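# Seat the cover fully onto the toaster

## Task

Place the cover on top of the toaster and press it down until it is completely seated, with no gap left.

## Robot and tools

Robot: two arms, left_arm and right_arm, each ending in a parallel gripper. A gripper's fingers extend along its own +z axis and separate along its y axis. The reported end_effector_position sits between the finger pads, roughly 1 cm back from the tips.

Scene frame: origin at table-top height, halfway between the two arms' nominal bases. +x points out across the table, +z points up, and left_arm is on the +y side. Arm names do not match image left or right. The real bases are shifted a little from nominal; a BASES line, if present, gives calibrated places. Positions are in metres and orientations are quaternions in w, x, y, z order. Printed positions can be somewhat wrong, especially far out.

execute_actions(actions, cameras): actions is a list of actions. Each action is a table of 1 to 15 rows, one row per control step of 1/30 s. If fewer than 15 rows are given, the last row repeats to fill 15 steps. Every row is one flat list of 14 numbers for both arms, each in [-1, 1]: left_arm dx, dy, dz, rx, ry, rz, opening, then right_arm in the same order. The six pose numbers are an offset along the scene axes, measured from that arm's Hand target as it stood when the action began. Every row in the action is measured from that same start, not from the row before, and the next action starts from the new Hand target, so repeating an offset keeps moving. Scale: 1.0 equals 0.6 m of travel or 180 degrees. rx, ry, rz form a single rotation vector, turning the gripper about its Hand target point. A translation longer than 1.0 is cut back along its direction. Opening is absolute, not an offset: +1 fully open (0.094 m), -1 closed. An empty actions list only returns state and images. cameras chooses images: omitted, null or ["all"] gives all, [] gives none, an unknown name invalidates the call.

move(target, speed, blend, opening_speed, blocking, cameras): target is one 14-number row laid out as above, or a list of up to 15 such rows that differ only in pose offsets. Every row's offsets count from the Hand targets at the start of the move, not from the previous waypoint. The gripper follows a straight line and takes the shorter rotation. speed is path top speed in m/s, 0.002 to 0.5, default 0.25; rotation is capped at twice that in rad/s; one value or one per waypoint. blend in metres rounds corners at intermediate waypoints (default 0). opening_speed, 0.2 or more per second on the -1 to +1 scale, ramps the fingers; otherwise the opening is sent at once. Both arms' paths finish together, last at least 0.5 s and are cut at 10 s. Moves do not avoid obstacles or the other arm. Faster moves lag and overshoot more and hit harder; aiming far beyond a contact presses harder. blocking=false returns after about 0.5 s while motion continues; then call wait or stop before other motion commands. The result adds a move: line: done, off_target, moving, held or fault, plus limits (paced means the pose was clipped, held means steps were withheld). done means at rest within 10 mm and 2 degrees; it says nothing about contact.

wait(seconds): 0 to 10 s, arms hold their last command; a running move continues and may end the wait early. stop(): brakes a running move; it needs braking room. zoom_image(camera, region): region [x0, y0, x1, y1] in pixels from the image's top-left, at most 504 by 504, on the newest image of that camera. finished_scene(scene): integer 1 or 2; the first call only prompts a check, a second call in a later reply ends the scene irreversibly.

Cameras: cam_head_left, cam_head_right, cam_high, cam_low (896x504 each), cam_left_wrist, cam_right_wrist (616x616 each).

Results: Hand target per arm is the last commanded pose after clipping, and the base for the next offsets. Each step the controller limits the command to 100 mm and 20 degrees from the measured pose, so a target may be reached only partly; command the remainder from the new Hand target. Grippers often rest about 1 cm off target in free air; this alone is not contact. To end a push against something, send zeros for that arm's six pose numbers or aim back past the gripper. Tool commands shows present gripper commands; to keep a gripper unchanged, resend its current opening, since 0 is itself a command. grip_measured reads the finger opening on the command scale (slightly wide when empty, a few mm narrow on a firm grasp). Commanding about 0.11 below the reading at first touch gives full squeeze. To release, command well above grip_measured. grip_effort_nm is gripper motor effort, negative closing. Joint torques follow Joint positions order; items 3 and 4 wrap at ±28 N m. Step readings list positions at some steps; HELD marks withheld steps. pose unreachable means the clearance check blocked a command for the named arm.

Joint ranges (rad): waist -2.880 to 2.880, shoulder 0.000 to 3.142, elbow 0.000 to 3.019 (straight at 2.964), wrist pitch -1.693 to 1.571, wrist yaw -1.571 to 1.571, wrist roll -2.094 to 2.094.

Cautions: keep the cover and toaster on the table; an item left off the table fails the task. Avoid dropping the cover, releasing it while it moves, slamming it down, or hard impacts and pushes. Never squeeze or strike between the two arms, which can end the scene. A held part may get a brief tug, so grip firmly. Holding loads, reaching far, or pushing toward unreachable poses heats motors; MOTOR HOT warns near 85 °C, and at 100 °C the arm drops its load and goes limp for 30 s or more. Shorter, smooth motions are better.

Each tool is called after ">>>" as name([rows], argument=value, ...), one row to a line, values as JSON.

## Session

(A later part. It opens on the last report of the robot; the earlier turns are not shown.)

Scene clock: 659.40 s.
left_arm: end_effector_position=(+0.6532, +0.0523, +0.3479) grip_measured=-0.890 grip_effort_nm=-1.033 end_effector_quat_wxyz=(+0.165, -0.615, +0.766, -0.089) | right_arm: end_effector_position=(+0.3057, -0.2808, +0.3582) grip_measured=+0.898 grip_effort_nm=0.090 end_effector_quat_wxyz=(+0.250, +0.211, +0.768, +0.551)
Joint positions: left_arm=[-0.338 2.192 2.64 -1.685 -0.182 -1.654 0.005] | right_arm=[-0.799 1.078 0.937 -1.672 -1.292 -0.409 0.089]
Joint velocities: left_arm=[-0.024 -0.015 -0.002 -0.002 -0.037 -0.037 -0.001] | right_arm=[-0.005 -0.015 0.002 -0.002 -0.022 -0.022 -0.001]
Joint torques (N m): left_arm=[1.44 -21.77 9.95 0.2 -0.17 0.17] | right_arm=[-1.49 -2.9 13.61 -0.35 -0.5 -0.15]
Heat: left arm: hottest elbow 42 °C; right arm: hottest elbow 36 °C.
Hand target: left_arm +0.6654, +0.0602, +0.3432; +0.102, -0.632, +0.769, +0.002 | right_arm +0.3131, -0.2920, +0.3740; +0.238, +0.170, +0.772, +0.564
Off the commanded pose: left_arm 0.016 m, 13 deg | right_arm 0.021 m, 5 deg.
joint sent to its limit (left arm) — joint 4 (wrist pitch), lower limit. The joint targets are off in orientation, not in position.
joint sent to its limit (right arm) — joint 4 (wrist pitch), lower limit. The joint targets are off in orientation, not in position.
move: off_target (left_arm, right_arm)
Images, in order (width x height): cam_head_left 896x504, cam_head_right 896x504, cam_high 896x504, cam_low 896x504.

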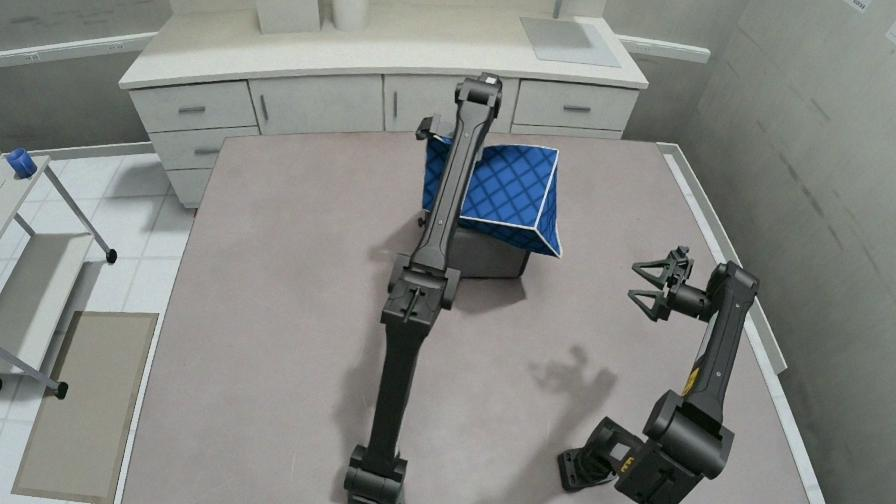

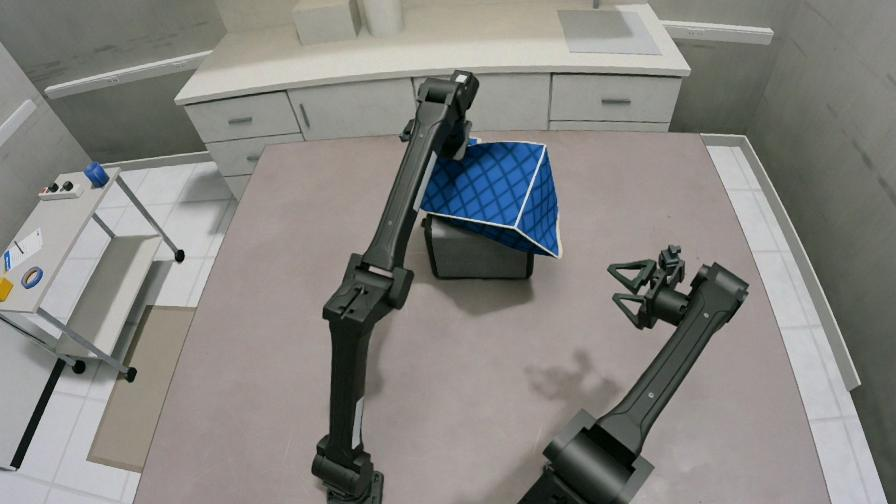

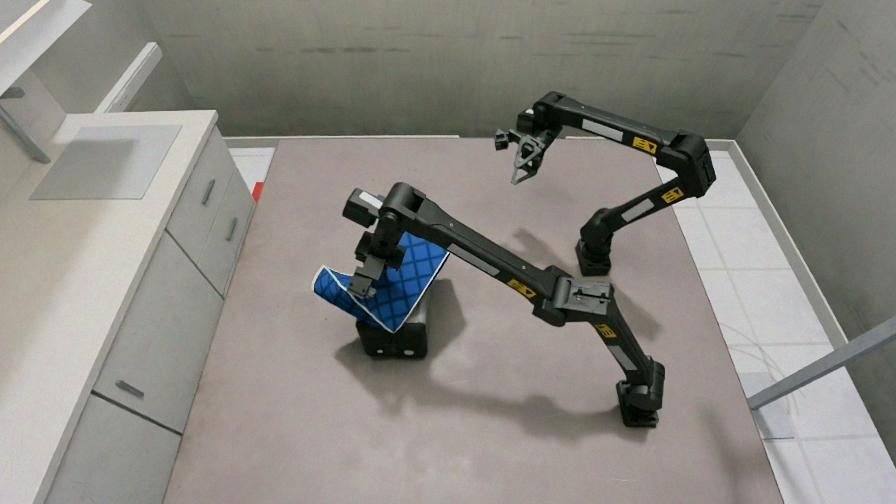

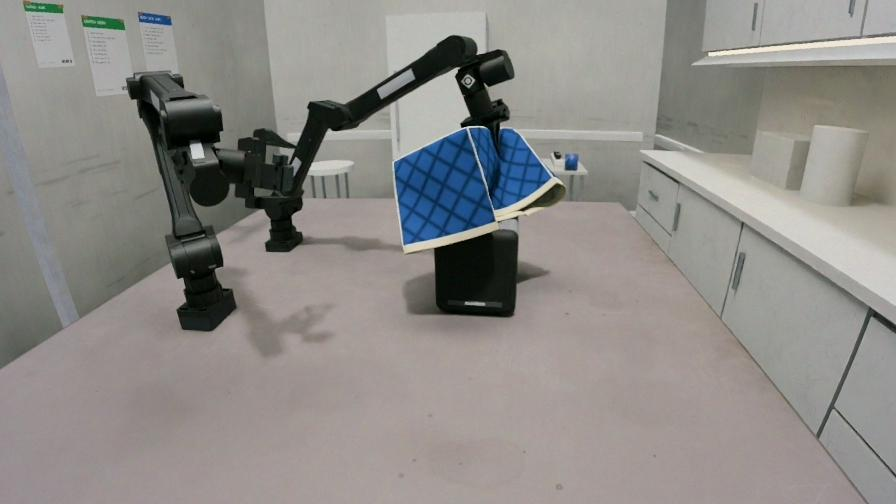

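>>> move([
  [0.06,0,0,0,0,0,-1,0,0,0,0,0,0,0.9],
  [0.06,0,-0.16,0,0,0,-1,0,0,0,0,0,0,0.9],
], speed=0.08, cameras=["cam_head_left","cam_head_right","cam_high","cam_low","cam_left_wrist"])

Scene clock: 666.47 s.
left_arm: end_effector_position=(+0.6932, +0.0539, +0.2852) grip_measured=-0.890 grip_effort_nm=-1.018 end_effector_quat_wxyz=(+0.158, -0.615, +0.769, -0.073) | right_arm: end_effector_position=(+0.3057, -0.2808, +0.3582) grip_measured=+0.898 grip_effort_nm=0.095 end_effector_quat_wxyz=(+0.250, +0.211, +0.768, +0.551)
Joint positions: left_arm=[-0.318 2.357 2.773 -1.685 -0.182 -1.635 0.005] | right_arm=[-0.799 1.078 0.937 -1.672 -1.292 -0.409 0.089]
Joint velocities: left_arm=[-0.005 -0.005 0.012 0.012 0.066 -0.081 0] | right_arm=[0.005 -0.005 -0.022 -0.002 -0.007 -0.007 0]
Joint torques (N m): left_arm=[1.03 -22.95 6.54 0.25 -0.05 -0.03] | right_arm=[-1.55 -3.08 13.56 -0.38 -0.49 -0.16]
Heat: left arm: hottest elbow 42 °C; right arm: hottest elbow 36 °C.
Hand target: left_arm +0.7021, +0.0618, +0.2478; +0.102, -0.632, +0.768, +0.002 | right_arm +0.3131, -0.2920, +0.3740; +0.238, +0.170, +0.772, +0.564
Off the commanded pose: left_arm 0.039 m, 11 deg | right_arm 0.021 m, 5 deg.
joint sent to its limit (left arm) — joint 4 (wrist pitch), lower limit. The joint targets are off in orientation, not in position.
joint sent to its limit (right arm) — joint 4 (wrist pitch), lower limit. The joint targets are off in orientation, not in position.
move: off_target (left_arm, right_arm)
Images, in order (width x height): cam_head_left 896x504, cam_head_right 896x504, cam_high 896x504, cam_low 896x504, cam_left_wrist 616x616.

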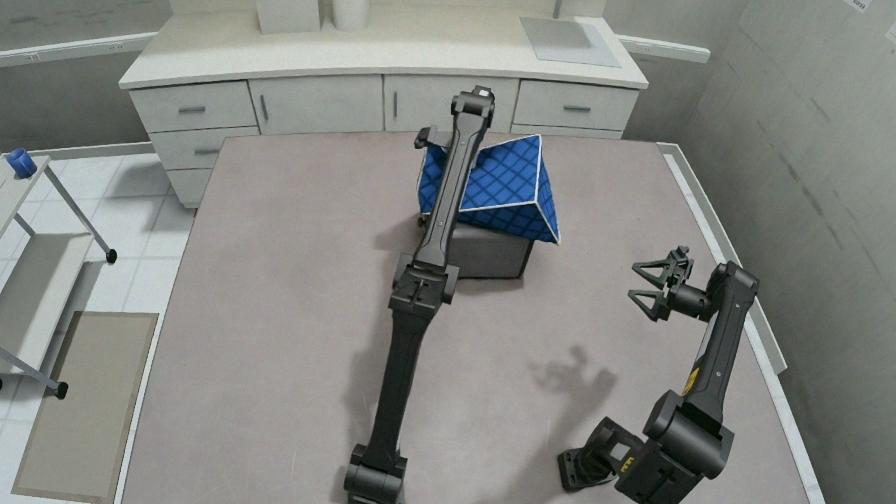

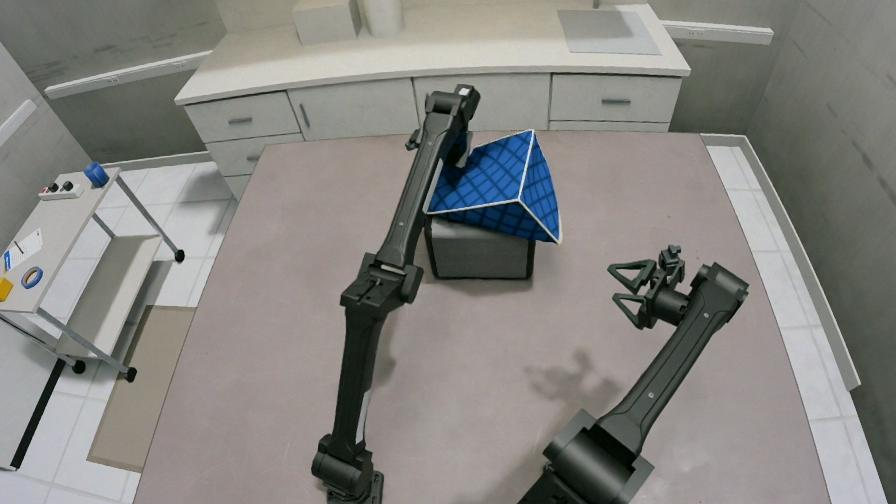

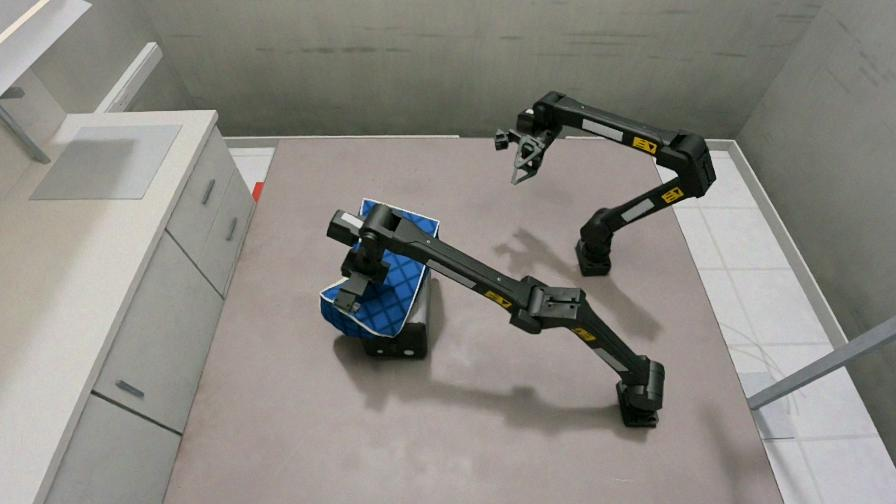

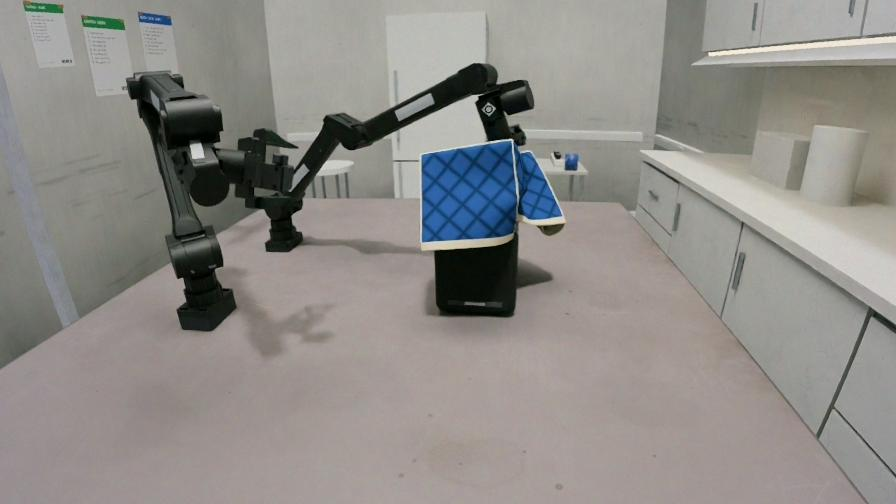

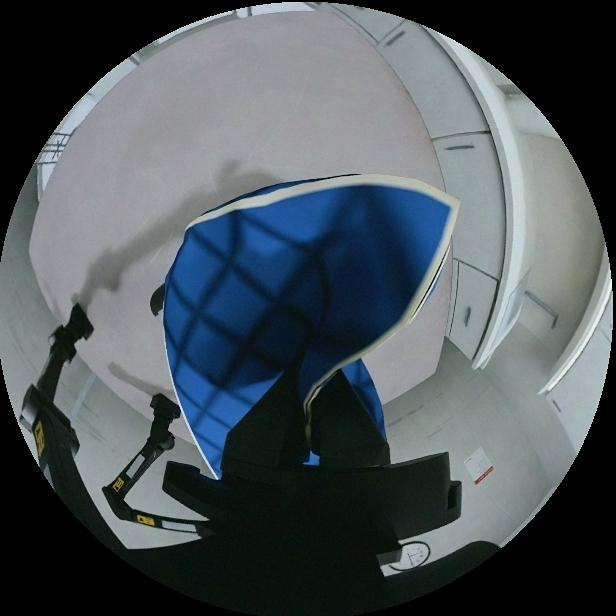

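>>> move([
  [-0.02,0,-0.13,0,0,0,-1,0,0,0,0,0,0,0.9],
], speed=0.08, cameras=["cam_head_left","cam_head_right","cam_high","cam_low","cam_left_wrist"])

Scene clock: 672.87 s.
left_arm: end_effector_position=(+0.6927, +0.0540, +0.2380) grip_measured=-0.890 grip_effort_nm=-1.028 end_effector_quat_wxyz=(+0.139, -0.625, +0.766, -0.048) | right_arm: end_effector_position=(+0.3057, -0.2808, +0.3582) grip_measured=+0.898 grip_effort_nm=0.090 end_effector_quat_wxyz=(+0.250, +0.211, +0.768, +0.551)
Joint positions: left_arm=[-0.318 2.349 2.638 -1.624 -0.181 -1.661 0.005] | right_arm=[-0.799 1.078 0.937 -1.672 -1.292 -0.409 0.089]
Joint velocities: left_arm=[-0.015 -0.005 -0.017 -0.012 -0.095 -0.022 -0.001] | right_arm=[0.005 0.005 -0.012 0.007 0.007 0.022 0]
Joint torques (N m): left_arm=[0.62 -21.3 4.07 -0.39 0.02 -0.03] | right_arm=[-1.61 -2.84 13.63 -0.36 -0.49 -0.15]
Heat: left arm: hottest elbow 41 °C; right arm: hottest elbow 36 °C.
Hand target: left_arm +0.6900, +0.0632, +0.1695; +0.102, -0.633, +0.767, +0.003 | right_arm +0.3131, -0.2920, +0.3740; +0.238, +0.170, +0.772, +0.564
Off the commanded pose: left_arm 0.069 m, 7 deg | right_arm 0.021 m, 5 deg.
joint sent to its limit (right arm) — joint 4 (wrist pitch), lower limit. The joint targets are off in orientation, not in position.
move: off_target (left_arm, right_arm)
Images, in order (width x height): cam_head_left 896x504, cam_head_right 896x504, cam_high 896x504, cam_low 896x504, cam_left_wrist 616x616.

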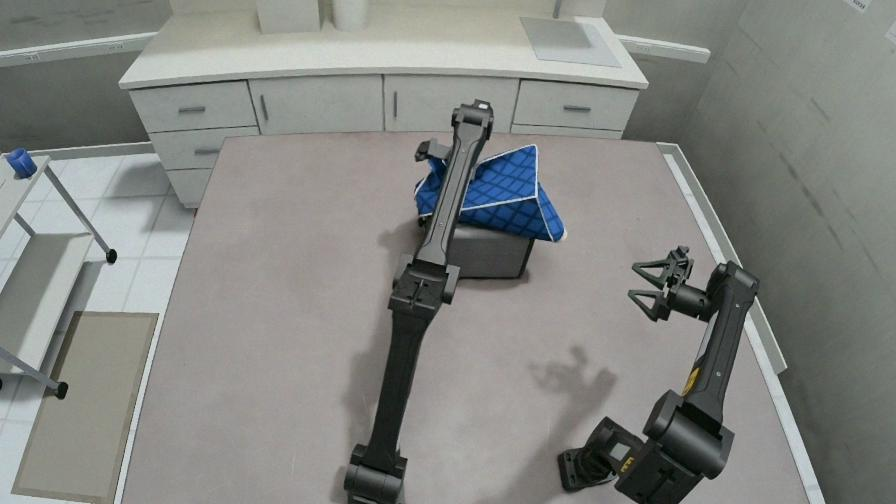

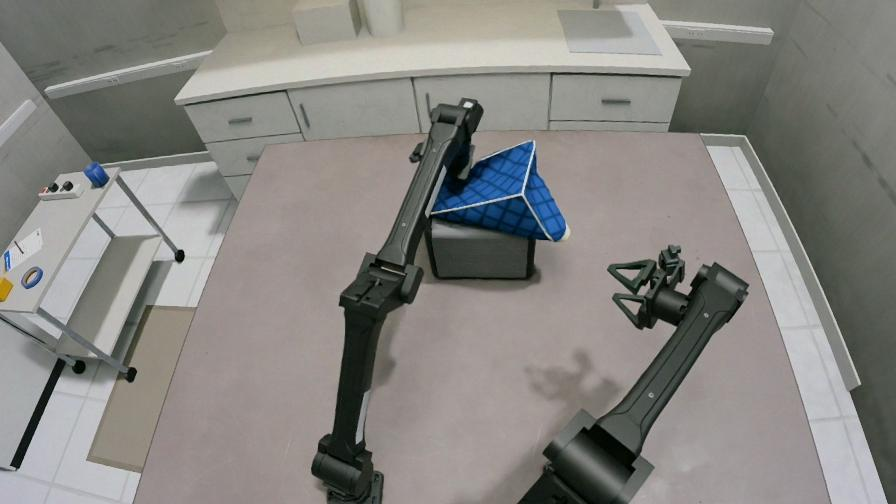

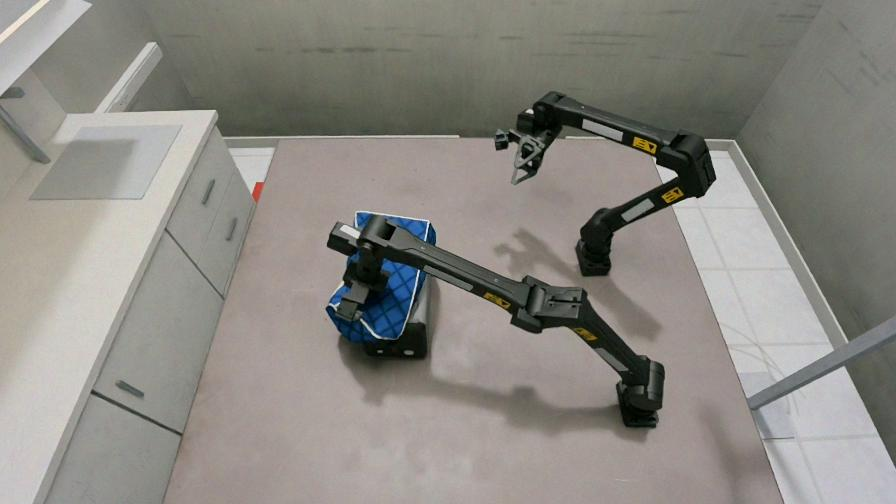

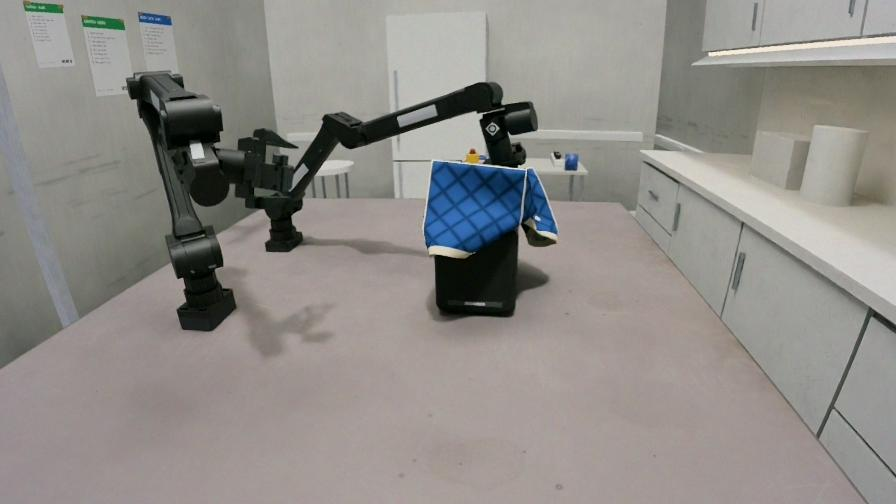

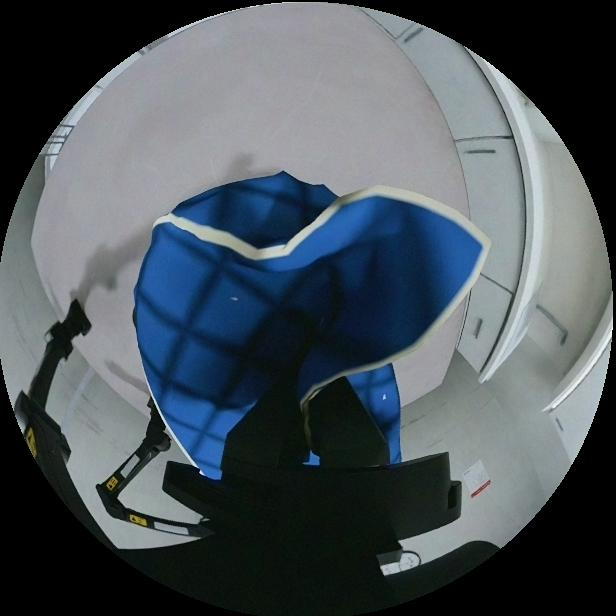

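>>> move(target=[0.0,0,0.13,0,0,0,-1,0,0,0,0,0,0,0.9], speed=0.1, cameras=[])

>>> move(target=[0,0,0,0,0,0,0.3,0,0,0,0,0,0,0.9], opening_speed=1, cameras=[])

>>> move([
  [0,0,0.2,0,0,0,0.3,0,0,0,0,0,0,0.9],
  [-0.4,0.35,0.2,0,0,0,0.3,0,0,0,0,0,0,0.9],
])

>>> zoom_image(camera="cam_high", region=[280, 180, 500, 390])

>>> zoom_image(camera="cam_low", region=[380, 120, 620, 340])

>>> zoom_image(camera="cam_head_right", region=[380, 100, 600, 310])

Scene clock: 679.27 s.
left_arm: end_effector_position=(+0.6879, +0.0558, +0.2517) grip_measured=-0.890 grip_effort_nm=-1.033 end_effector_quat_wxyz=(+0.138, -0.626, +0.766, -0.047) | right_arm: end_effector_position=(+0.3057, -0.2808, +0.3582) grip_measured=+0.898 grip_effort_nm=0.090 end_effector_quat_wxyz=(+0.250, +0.211, +0.768, +0.551)
Joint positions: left_arm=[-0.318 2.349 2.675 -1.665 -0.181 -1.661 0.005] | right_arm=[-0.799 1.078 0.937 -1.672 -1.292 -0.409 0.089]
Joint velocities: left_arm=[-0.015 -0.005 -0.017 -0.002 0.095 -0.037 -0.001] | right_arm=[-0.005 -0.005 0.002 0.027 -0.022 0.066 0]
Joint torques (N m): left_arm=[0.44 -24.64 9.1 -0.51 -0.04 0.15] | right_arm=[-1.55 -3.02 13.59 -0.35 -0.47 -0.14]
Heat: left arm: hottest elbow 40 °C; right arm: hottest elbow 36 °C.
Hand target: left_arm +0.6899, +0.0619, +0.2476; +0.102, -0.632, +0.768, +0.002 | right_arm +0.3131, -0.2920, +0.3740; +0.238, +0.170, +0.772, +0.564
Off the commanded pose: left_arm 0.009 m, 7 deg | right_arm 0.021 m, 5 deg.
joint sent to its limit (left arm) — joint 4 (wrist pitch), lower limit. The joint targets are off in orientation, not in position.
joint sent to its limit (right arm) — joint 4 (wrist pitch), lower limit. The joint targets are off in orientation, not in position.
move: off_target (left_arm, right_arm)
No camera images: "cameras" was empty.

Scene clock: 680.97 s.
left_arm: end_effector_position=(+0.6857, +0.0565, +0.2511) grip_measured=+0.297 grip_effort_nm=0.110 end_effector_quat_wxyz=(+0.136, -0.626, +0.767, -0.043) | right_arm: end_effector_position=(+0.3057, -0.2808, +0.3582) grip_measured=+0.898 grip_effort_nm=0.095 end_effector_quat_wxyz=(+0.250, +0.211, +0.768, +0.551)
Joint positions: left_arm=[-0.318 2.349 2.675 -1.675 -0.18 -1.661 0.061] | right_arm=[-0.799 1.078 0.937 -1.672 -1.292 -0.409 0.089]
Joint velocities: left_arm=[-0.005 0.005 -0.002 -0.012 0.051 0.007 0] | right_arm=[-0.005 -0.024 -0.012 0.007 -0.051 0.007 0]
Joint torques (N m): left_arm=[1.03 -24.76 9.1 -0.28 -0.06 0.15] | right_arm=[-1.55 -3.02 13.57 -0.34 -0.49 -0.13]
Heat: left arm: hottest elbow 40 °C; right arm: hottest elbow 36 °C.
Hand target: left_arm +0.6899, +0.0619, +0.2476; +0.102, -0.632, +0.768, +0.002 | right_arm +0.3131, -0.2920, +0.3740; +0.238, +0.170, +0.772, +0.564
Off the commanded pose: left_arm 0.008 m, 7 deg | right_arm 0.021 m, 5 deg.
joint sent to its limit (left arm) — joint 4 (wrist pitch), lower limit. The joint targets are off in orientation, not in position.
joint sent to its limit (right arm) — joint 4 (wrist pitch), lower limit. The joint targets are off in orientation, not in position.
move: off_target (left_arm, right_arm)
No camera images: "cameras" was empty.

Scene clock: 683.73 s.
left_arm: end_effector_position=(+0.4487, +0.2664, +0.3605) grip_measured=+0.298 grip_effort_nm=0.095 end_effector_quat_wxyz=(+0.093, -0.633, +0.769, +0.012) | right_arm: end_effector_position=(+0.3057, -0.2808, +0.3582) grip_measured=+0.898 grip_effort_nm=0.100 end_effector_quat_wxyz=(+0.250, +0.211, +0.768, +0.551)
Joint positions: left_arm=[-0.038 1.551 1.759 -1.653 -0.14 -1.401 0.061] | right_arm=[-0.799 1.078 0.937 -1.672 -1.292 -0.409 0.089]
Joint velocities: left_arm=[-0.015 0.005 0.007 0.012 0.022 0.022 -0.002] | right_arm=[0.005 -0.015 -0.007 -0.017 -0.051 -0.022 0.001]
Joint torques (N m): left_arm=[0.79 -16.21 7.51 0.53 -0.02 0.15] | right_arm=[-1.49 -2.96 13.59 -0.31 -0.48 -0.13]
Heat: left arm: hottest elbow 39 °C; right arm: hottest elbow 36 °C.
Hand target: left_arm +0.4500, +0.2711, +0.3684; +0.103, -0.633, +0.767, +0.001 | right_arm +0.3131, -0.2920, +0.3740; +0.238, +0.170, +0.772, +0.564
Off the commanded pose: left_arm 0.009 m, 1 deg | right_arm 0.021 m, 5 deg.
joint sent to its limit (right arm) — joint 4 (wrist pitch), lower limit. The joint targets are off in orientation, not in position.
move: off_target (right_arm)

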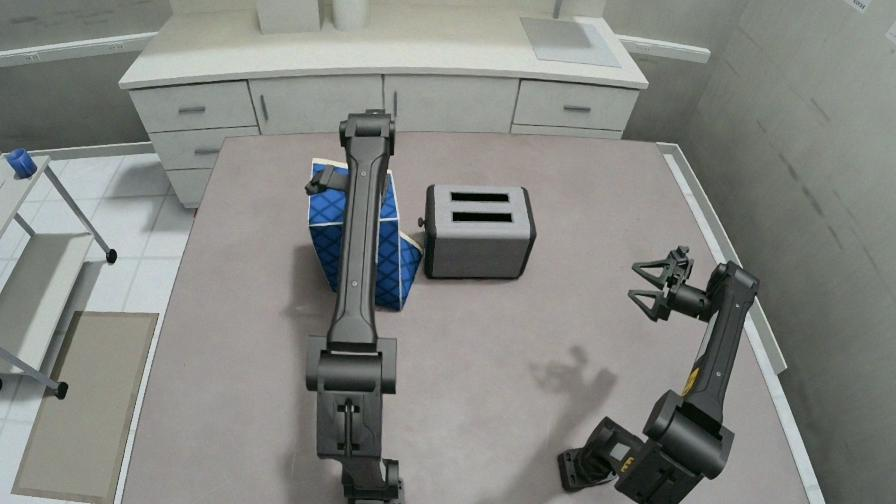

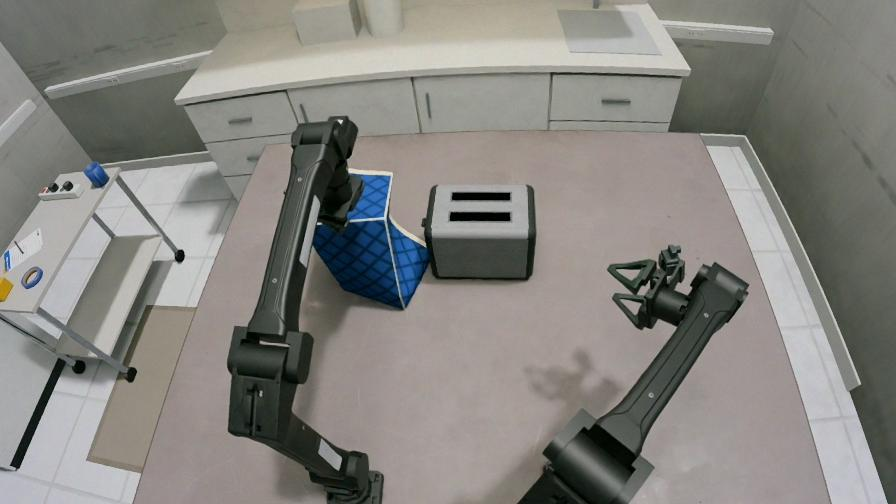

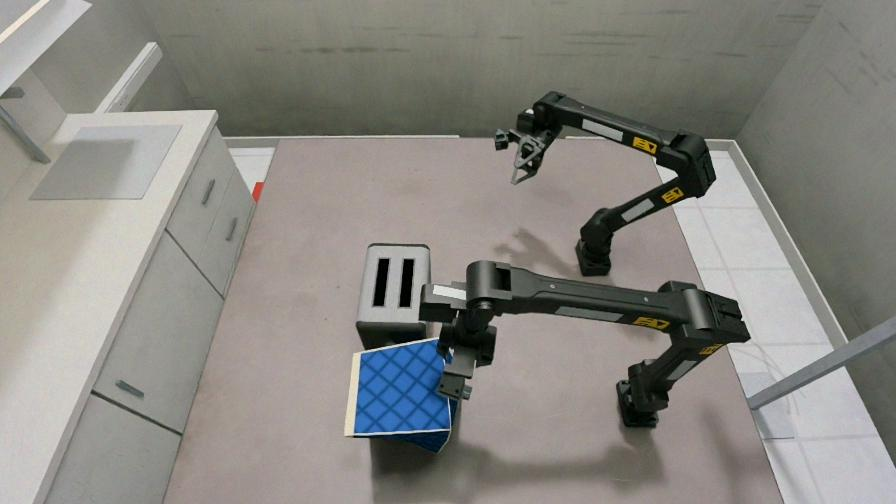

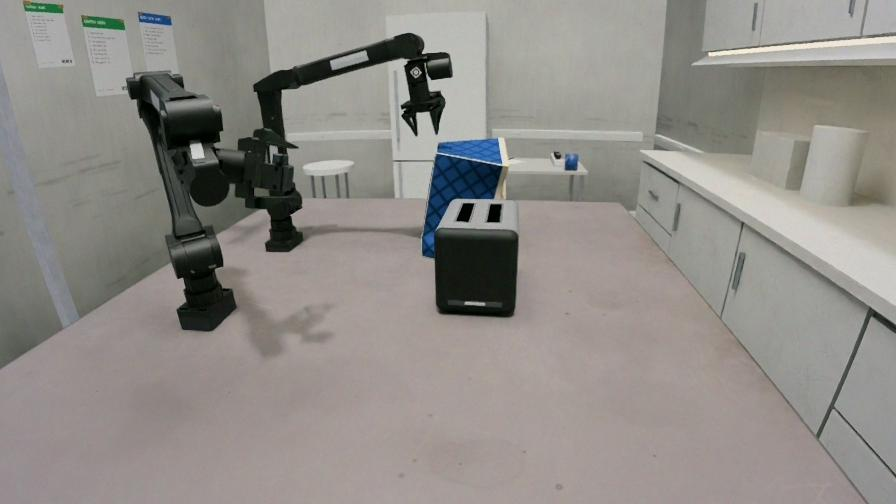

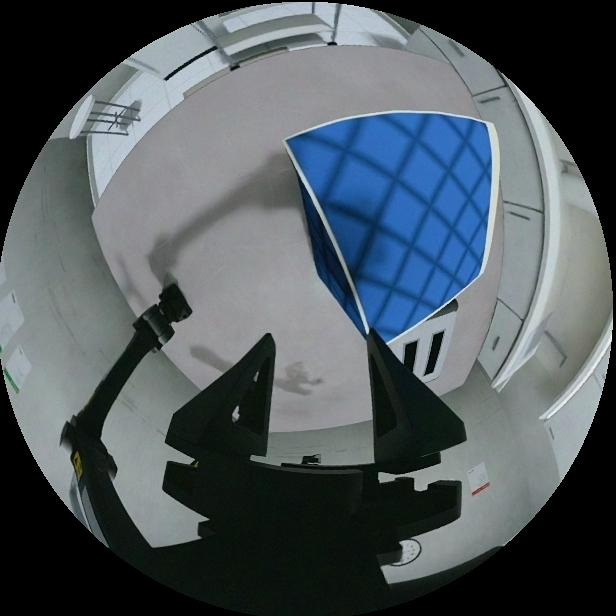

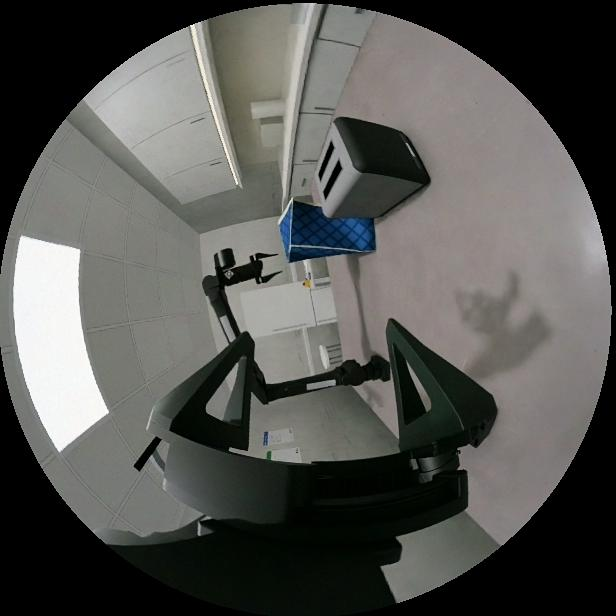

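Scaled by 2.291.

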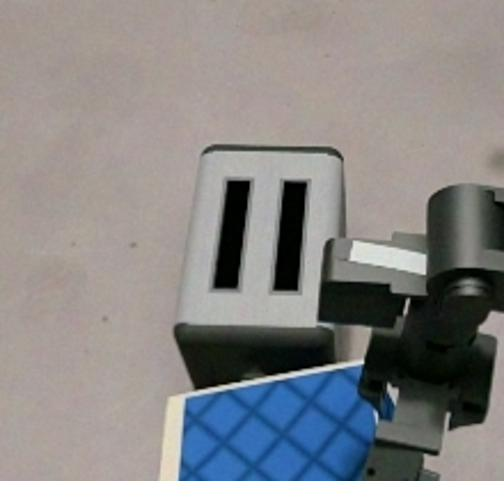

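Scaled by 2.100.

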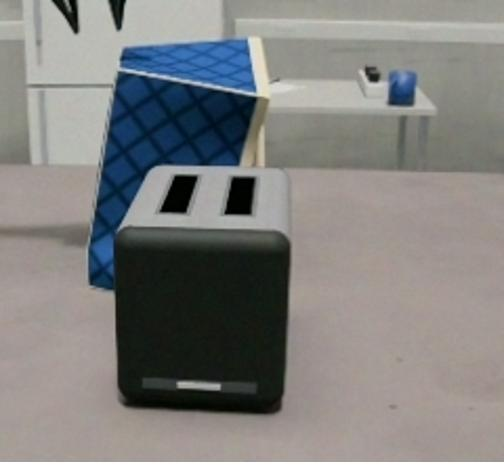

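Scaled by 2.291.

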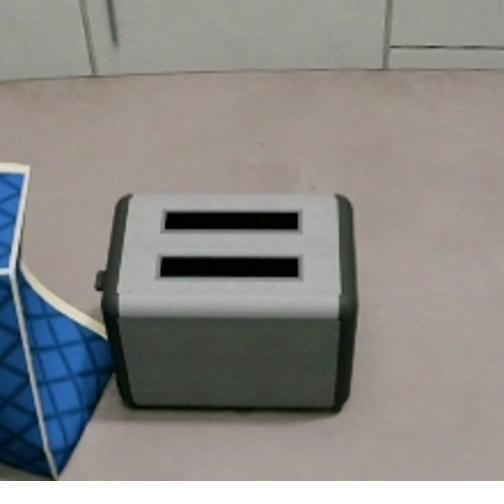

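>>> move(target=[0.03,0.06,-0.02,0,0,0.08,0.6,0,0,0,0,0,0,0.9], speed=0.15, cameras=["cam_left_wrist","cam_high","cam_head_left"])

Scene clock: 700.07 s.
left_arm: end_effector_position=(+0.4560, +0.2988, +0.3447) grip_measured=+0.598 grip_effort_nm=0.100 end_effector_quat_wxyz=(-0.089, +0.715, -0.693, -0.025) | right_arm: end_effector_position=(+0.3057, -0.2808, +0.3582) grip_measured=+0.898 grip_effort_nm=0.090 end_effector_quat_wxyz=(+0.250, +0.211, +0.768, +0.551)
Joint positions: left_arm=[0.021 1.59 1.764 -1.653 -0.16 -1.569 0.075] | right_arm=[-0.799 1.078 0.937 -1.672 -1.292 -0.409 0.089]
Joint velocities: left_arm=[0.005 -0.015 0.007 -0.002 0.007 -0.051 0.001] | right_arm=[-0.015 0.005 0.022 -0.007 -0.051 0.007 0]
Joint torques (N m): left_arm=[0.85 -14.15 10.47 0.18 -0.32 -0.02] | right_arm=[-1.61 -2.9 13.57 -0.35 -0.48 -0.15]
Heat: left arm: hottest elbow 39 °C; right arm: hottest elbow 36 °C.
Hand target: left_arm +0.4685, +0.3069, +0.3570; -0.103, +0.724, -0.682, -0.014 | right_arm +0.3131, -0.2920, +0.3740; +0.238, +0.170, +0.772, +0.564
Off the commanded pose: left_arm 0.019 m, 3 deg | right_arm 0.021 m, 5 deg.
joint sent to its limit (right arm) — joint 4 (wrist pitch), lower limit. The joint targets are off in orientation, not in position.
move: off_target (left_arm, right_arm)
Images, in order (width x height): cam_head_left 896x504, cam_high 896x504, cam_left_wrist 616x616.

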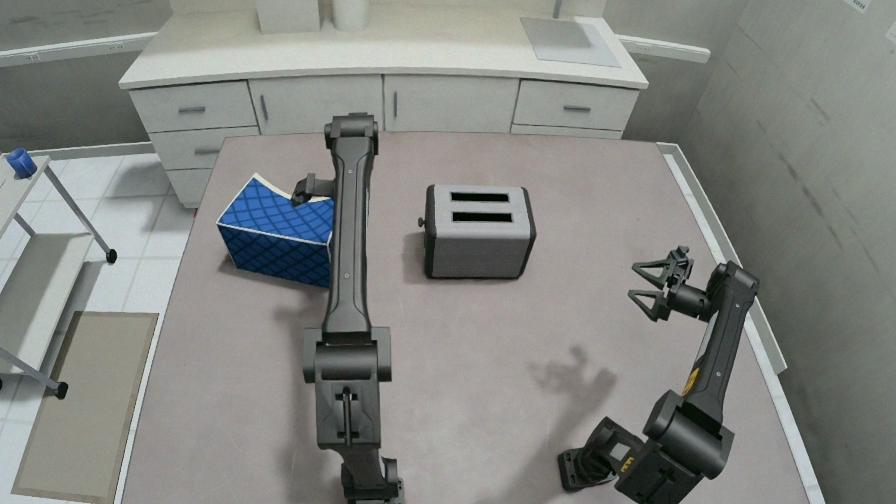

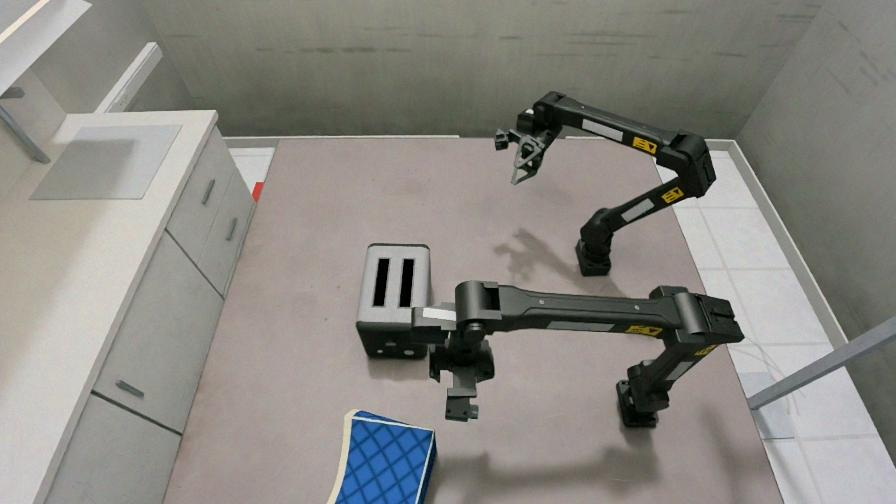

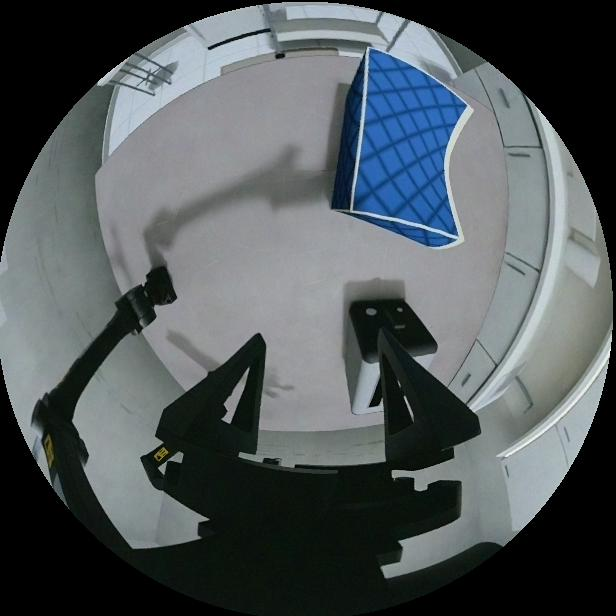

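>>> move(target=[0.0,0.2,-0.1,0,0,0.0,0.6,0,0,0,0,0,0,0.9], speed=0.2, cameras=["cam_left_wrist","cam_high","cam_head_left"])

Scene clock: 709.40 s.
left_arm: end_effector_position=(+0.4637, +0.4216, +0.3031) grip_measured=+0.598 grip_effort_nm=0.100 end_effector_quat_wxyz=(-0.103, +0.725, -0.681, -0.015) | right_arm: end_effector_position=(+0.3057, -0.2808, +0.3582) grip_measured=+0.898 grip_effort_nm=0.090 end_effector_quat_wxyz=(+0.250, +0.211, +0.768, +0.551)
Joint positions: left_arm=[0.266 1.617 1.683 -1.475 -0.131 -1.351 0.075] | right_arm=[-0.799 1.078 0.937 -1.672 -1.292 -0.409 0.089]
Joint velocities: left_arm=[-0.015 -0.005 -0.012 0.007 -0.022 0.022 0] | right_arm=[-0.015 -0.005 0.007 -0.012 -0.007 0.007 0.001]
Joint torques (N m): left_arm=[0.91 -15.03 8.02 0.69 -0.04 0.17] | right_arm=[-1.67 -2.96 13.61 -0.38 -0.49 -0.14]
Heat: left arm: hottest elbow 39 °C; right arm: hottest elbow 37 °C.
Hand target: left_arm +0.4697, +0.4275, +0.2990; -0.104, +0.724, -0.682, -0.012 | right_arm +0.3131, -0.2920, +0.3740; +0.238, +0.170, +0.772, +0.564
Off the commanded pose: left_arm 0.009 m, 0 deg | right_arm 0.021 m, 5 deg.
joint sent to its limit (right arm) — joint 4 (wrist pitch), lower limit. The joint targets are off in orientation, not in position.
move: off_target (right_arm)
Images, in order (width x height): cam_head_left 896x504, cam_high 896x504, cam_left_wrist 616x616.

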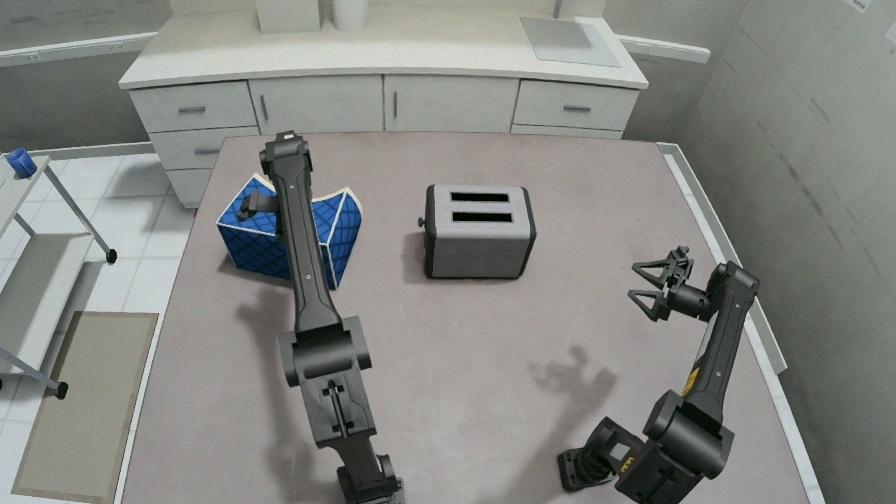

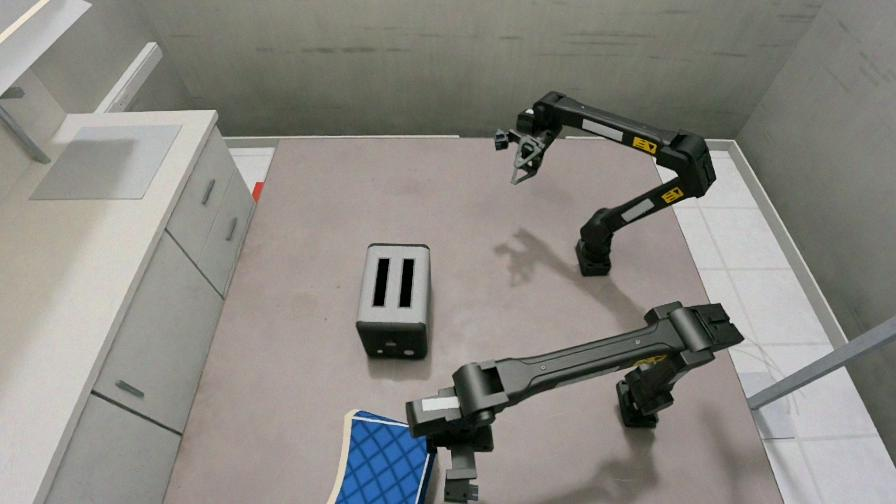

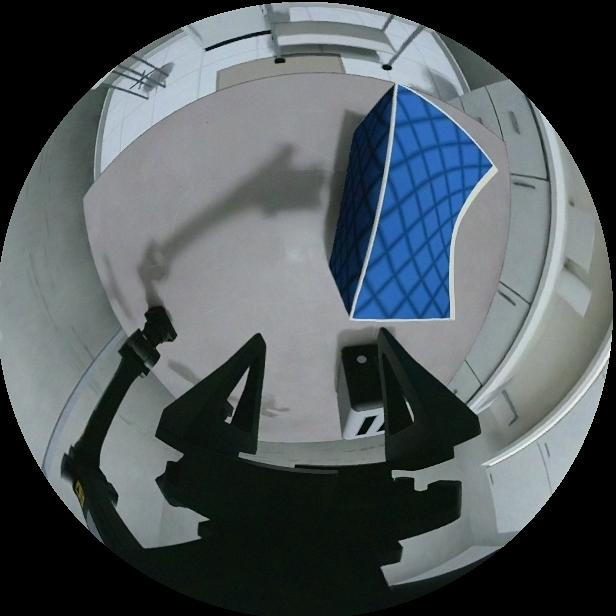

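>>> move(target=[0.06,0.15,-0.12,0,0,-0.04,0.6,0,0,0,0,0,0,0.9], speed=0.15, cameras=["cam_left_wrist","cam_head_left"])

Scene clock: 723.47 s.
left_arm: end_effector_position=(+0.4935, +0.5059, +0.2175) grip_measured=+0.598 grip_effort_nm=0.100 end_effector_quat_wxyz=(-0.086, +0.680, -0.728, -0.014) | right_arm: end_effector_position=(+0.3057, -0.2808, +0.3582) grip_measured=+0.898 grip_effort_nm=0.090 end_effector_quat_wxyz=(+0.250, +0.211, +0.768, +0.551)
Joint positions: left_arm=[0.406 1.786 1.683 -1.314 -0.083 -1.086 0.075] | right_arm=[-0.799 1.078 0.937 -1.672 -1.292 -0.409 0.089]
Joint velocities: left_arm=[0.005 -0.015 -0.002 0.002 0.037 0.066 0.001] | right_arm=[-0.005 -0.005 -0.017 -0.002 -0.051 -0.022 -0.001]
Joint torques (N m): left_arm=[0.91 -18.14 10.37 0.66 0.01 0.17] | right_arm=[-1.61 -2.96 13.6 -0.29 -0.49 -0.15]
Heat: left arm: hottest elbow 39 °C; right arm: hottest elbow 37 °C.
Hand target: left_arm +0.5062, +0.5181, +0.2287; -0.106, +0.680, -0.726, -0.006 | right_arm +0.3131, -0.2920, +0.3740; +0.238, +0.170, +0.772, +0.564
Off the commanded pose: left_arm 0.019 m, 2 deg | right_arm 0.021 m, 5 deg.
joint sent to its limit (right arm) — joint 4 (wrist pitch), lower limit. The joint targets are off in orientation, not in position.
move: off_target (left_arm, right_arm)
Images, in order (width x height): cam_head_left 896x504, cam_left_wrist 616x616.

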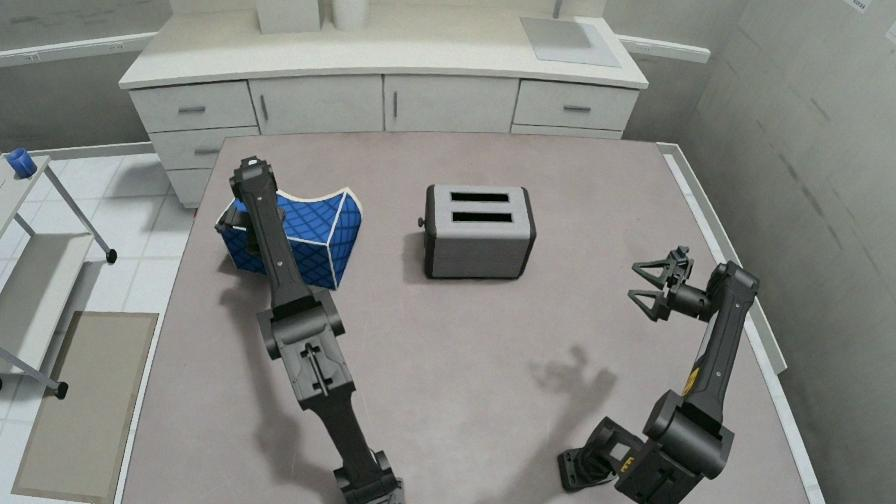

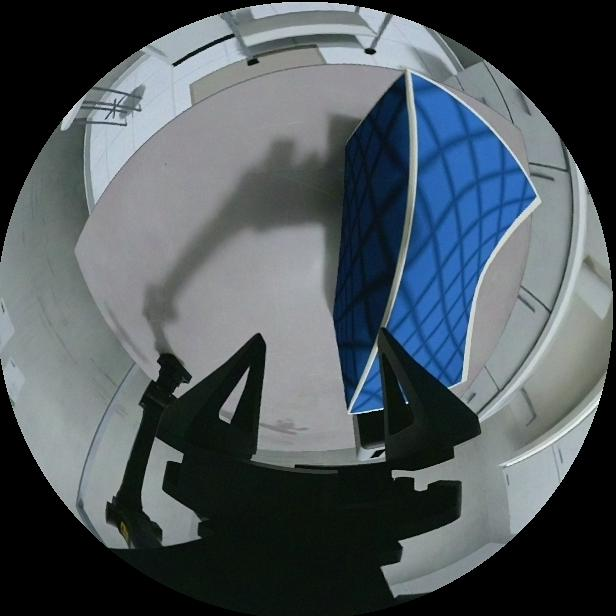

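>>> move([
  [0.09,0.04,0,0,0,-0.06,0.7,0,0,0,0,0,0,0.9],
], speed=0.15, cameras=["cam_left_wrist"])

Scene clock: 730.67 s.
left_arm: end_effector_position=(+0.5541, +0.5282, +0.2220) grip_measured=+0.698 grip_effort_nm=0.095 end_effector_quat_wxyz=(+0.098, -0.607, +0.789, -0.002) | right_arm: end_effector_position=(+0.3057, -0.2808, +0.3582) grip_measured=+0.898 grip_effort_nm=0.100 end_effector_quat_wxyz=(+0.250, +0.211, +0.768, +0.551)
Joint positions: left_arm=[0.411 1.941 1.917 -1.354 -0.042 -0.891 0.08] | right_arm=[-0.799 1.078 0.937 -1.672 -1.292 -0.409 0.089]
Joint velocities: left_arm=[0.005 0.005 0.007 -0.017 -0.051 0.081 0.001] | right_arm=[-0.005 -0.024 0.002 -0.002 -0.037 0.007 0]
Joint torques (N m): left_arm=[1.03 -19.84 10.85 -0.08 0.07 0.16] | right_arm=[-1.61 -2.9 13.55 -0.35 -0.48 -0.14]
Heat: left arm: hottest elbow 40 °C; right arm: hottest elbow 37 °C.
Hand target: left_arm +0.5607, +0.5418, +0.2290; +0.105, -0.608, +0.787, -0.004 | right_arm +0.3131, -0.2920, +0.3740; +0.238, +0.170, +0.772, +0.564
Off the commanded pose: left_arm 0.017 m, 1 deg | right_arm 0.021 m, 5 deg.
joint sent to its limit (right arm) — joint 4 (wrist pitch), lower limit. The joint targets are off in orientation, not in position.
move: off_target (left_arm, right_arm)
Images, in order (width x height): cam_left_wrist 616x616.

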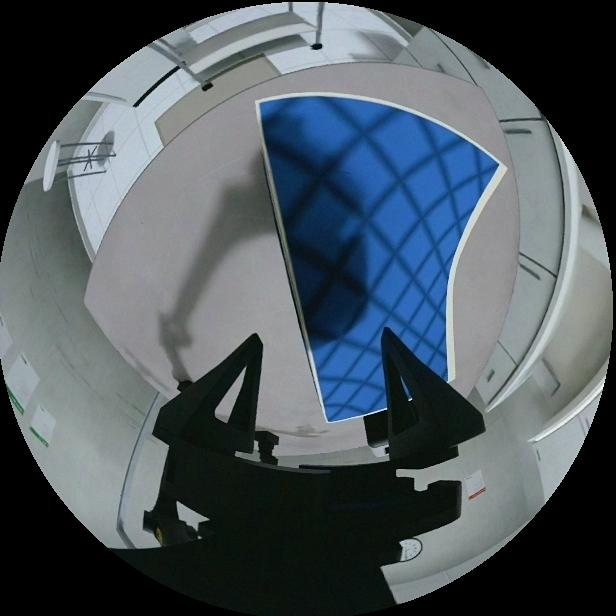

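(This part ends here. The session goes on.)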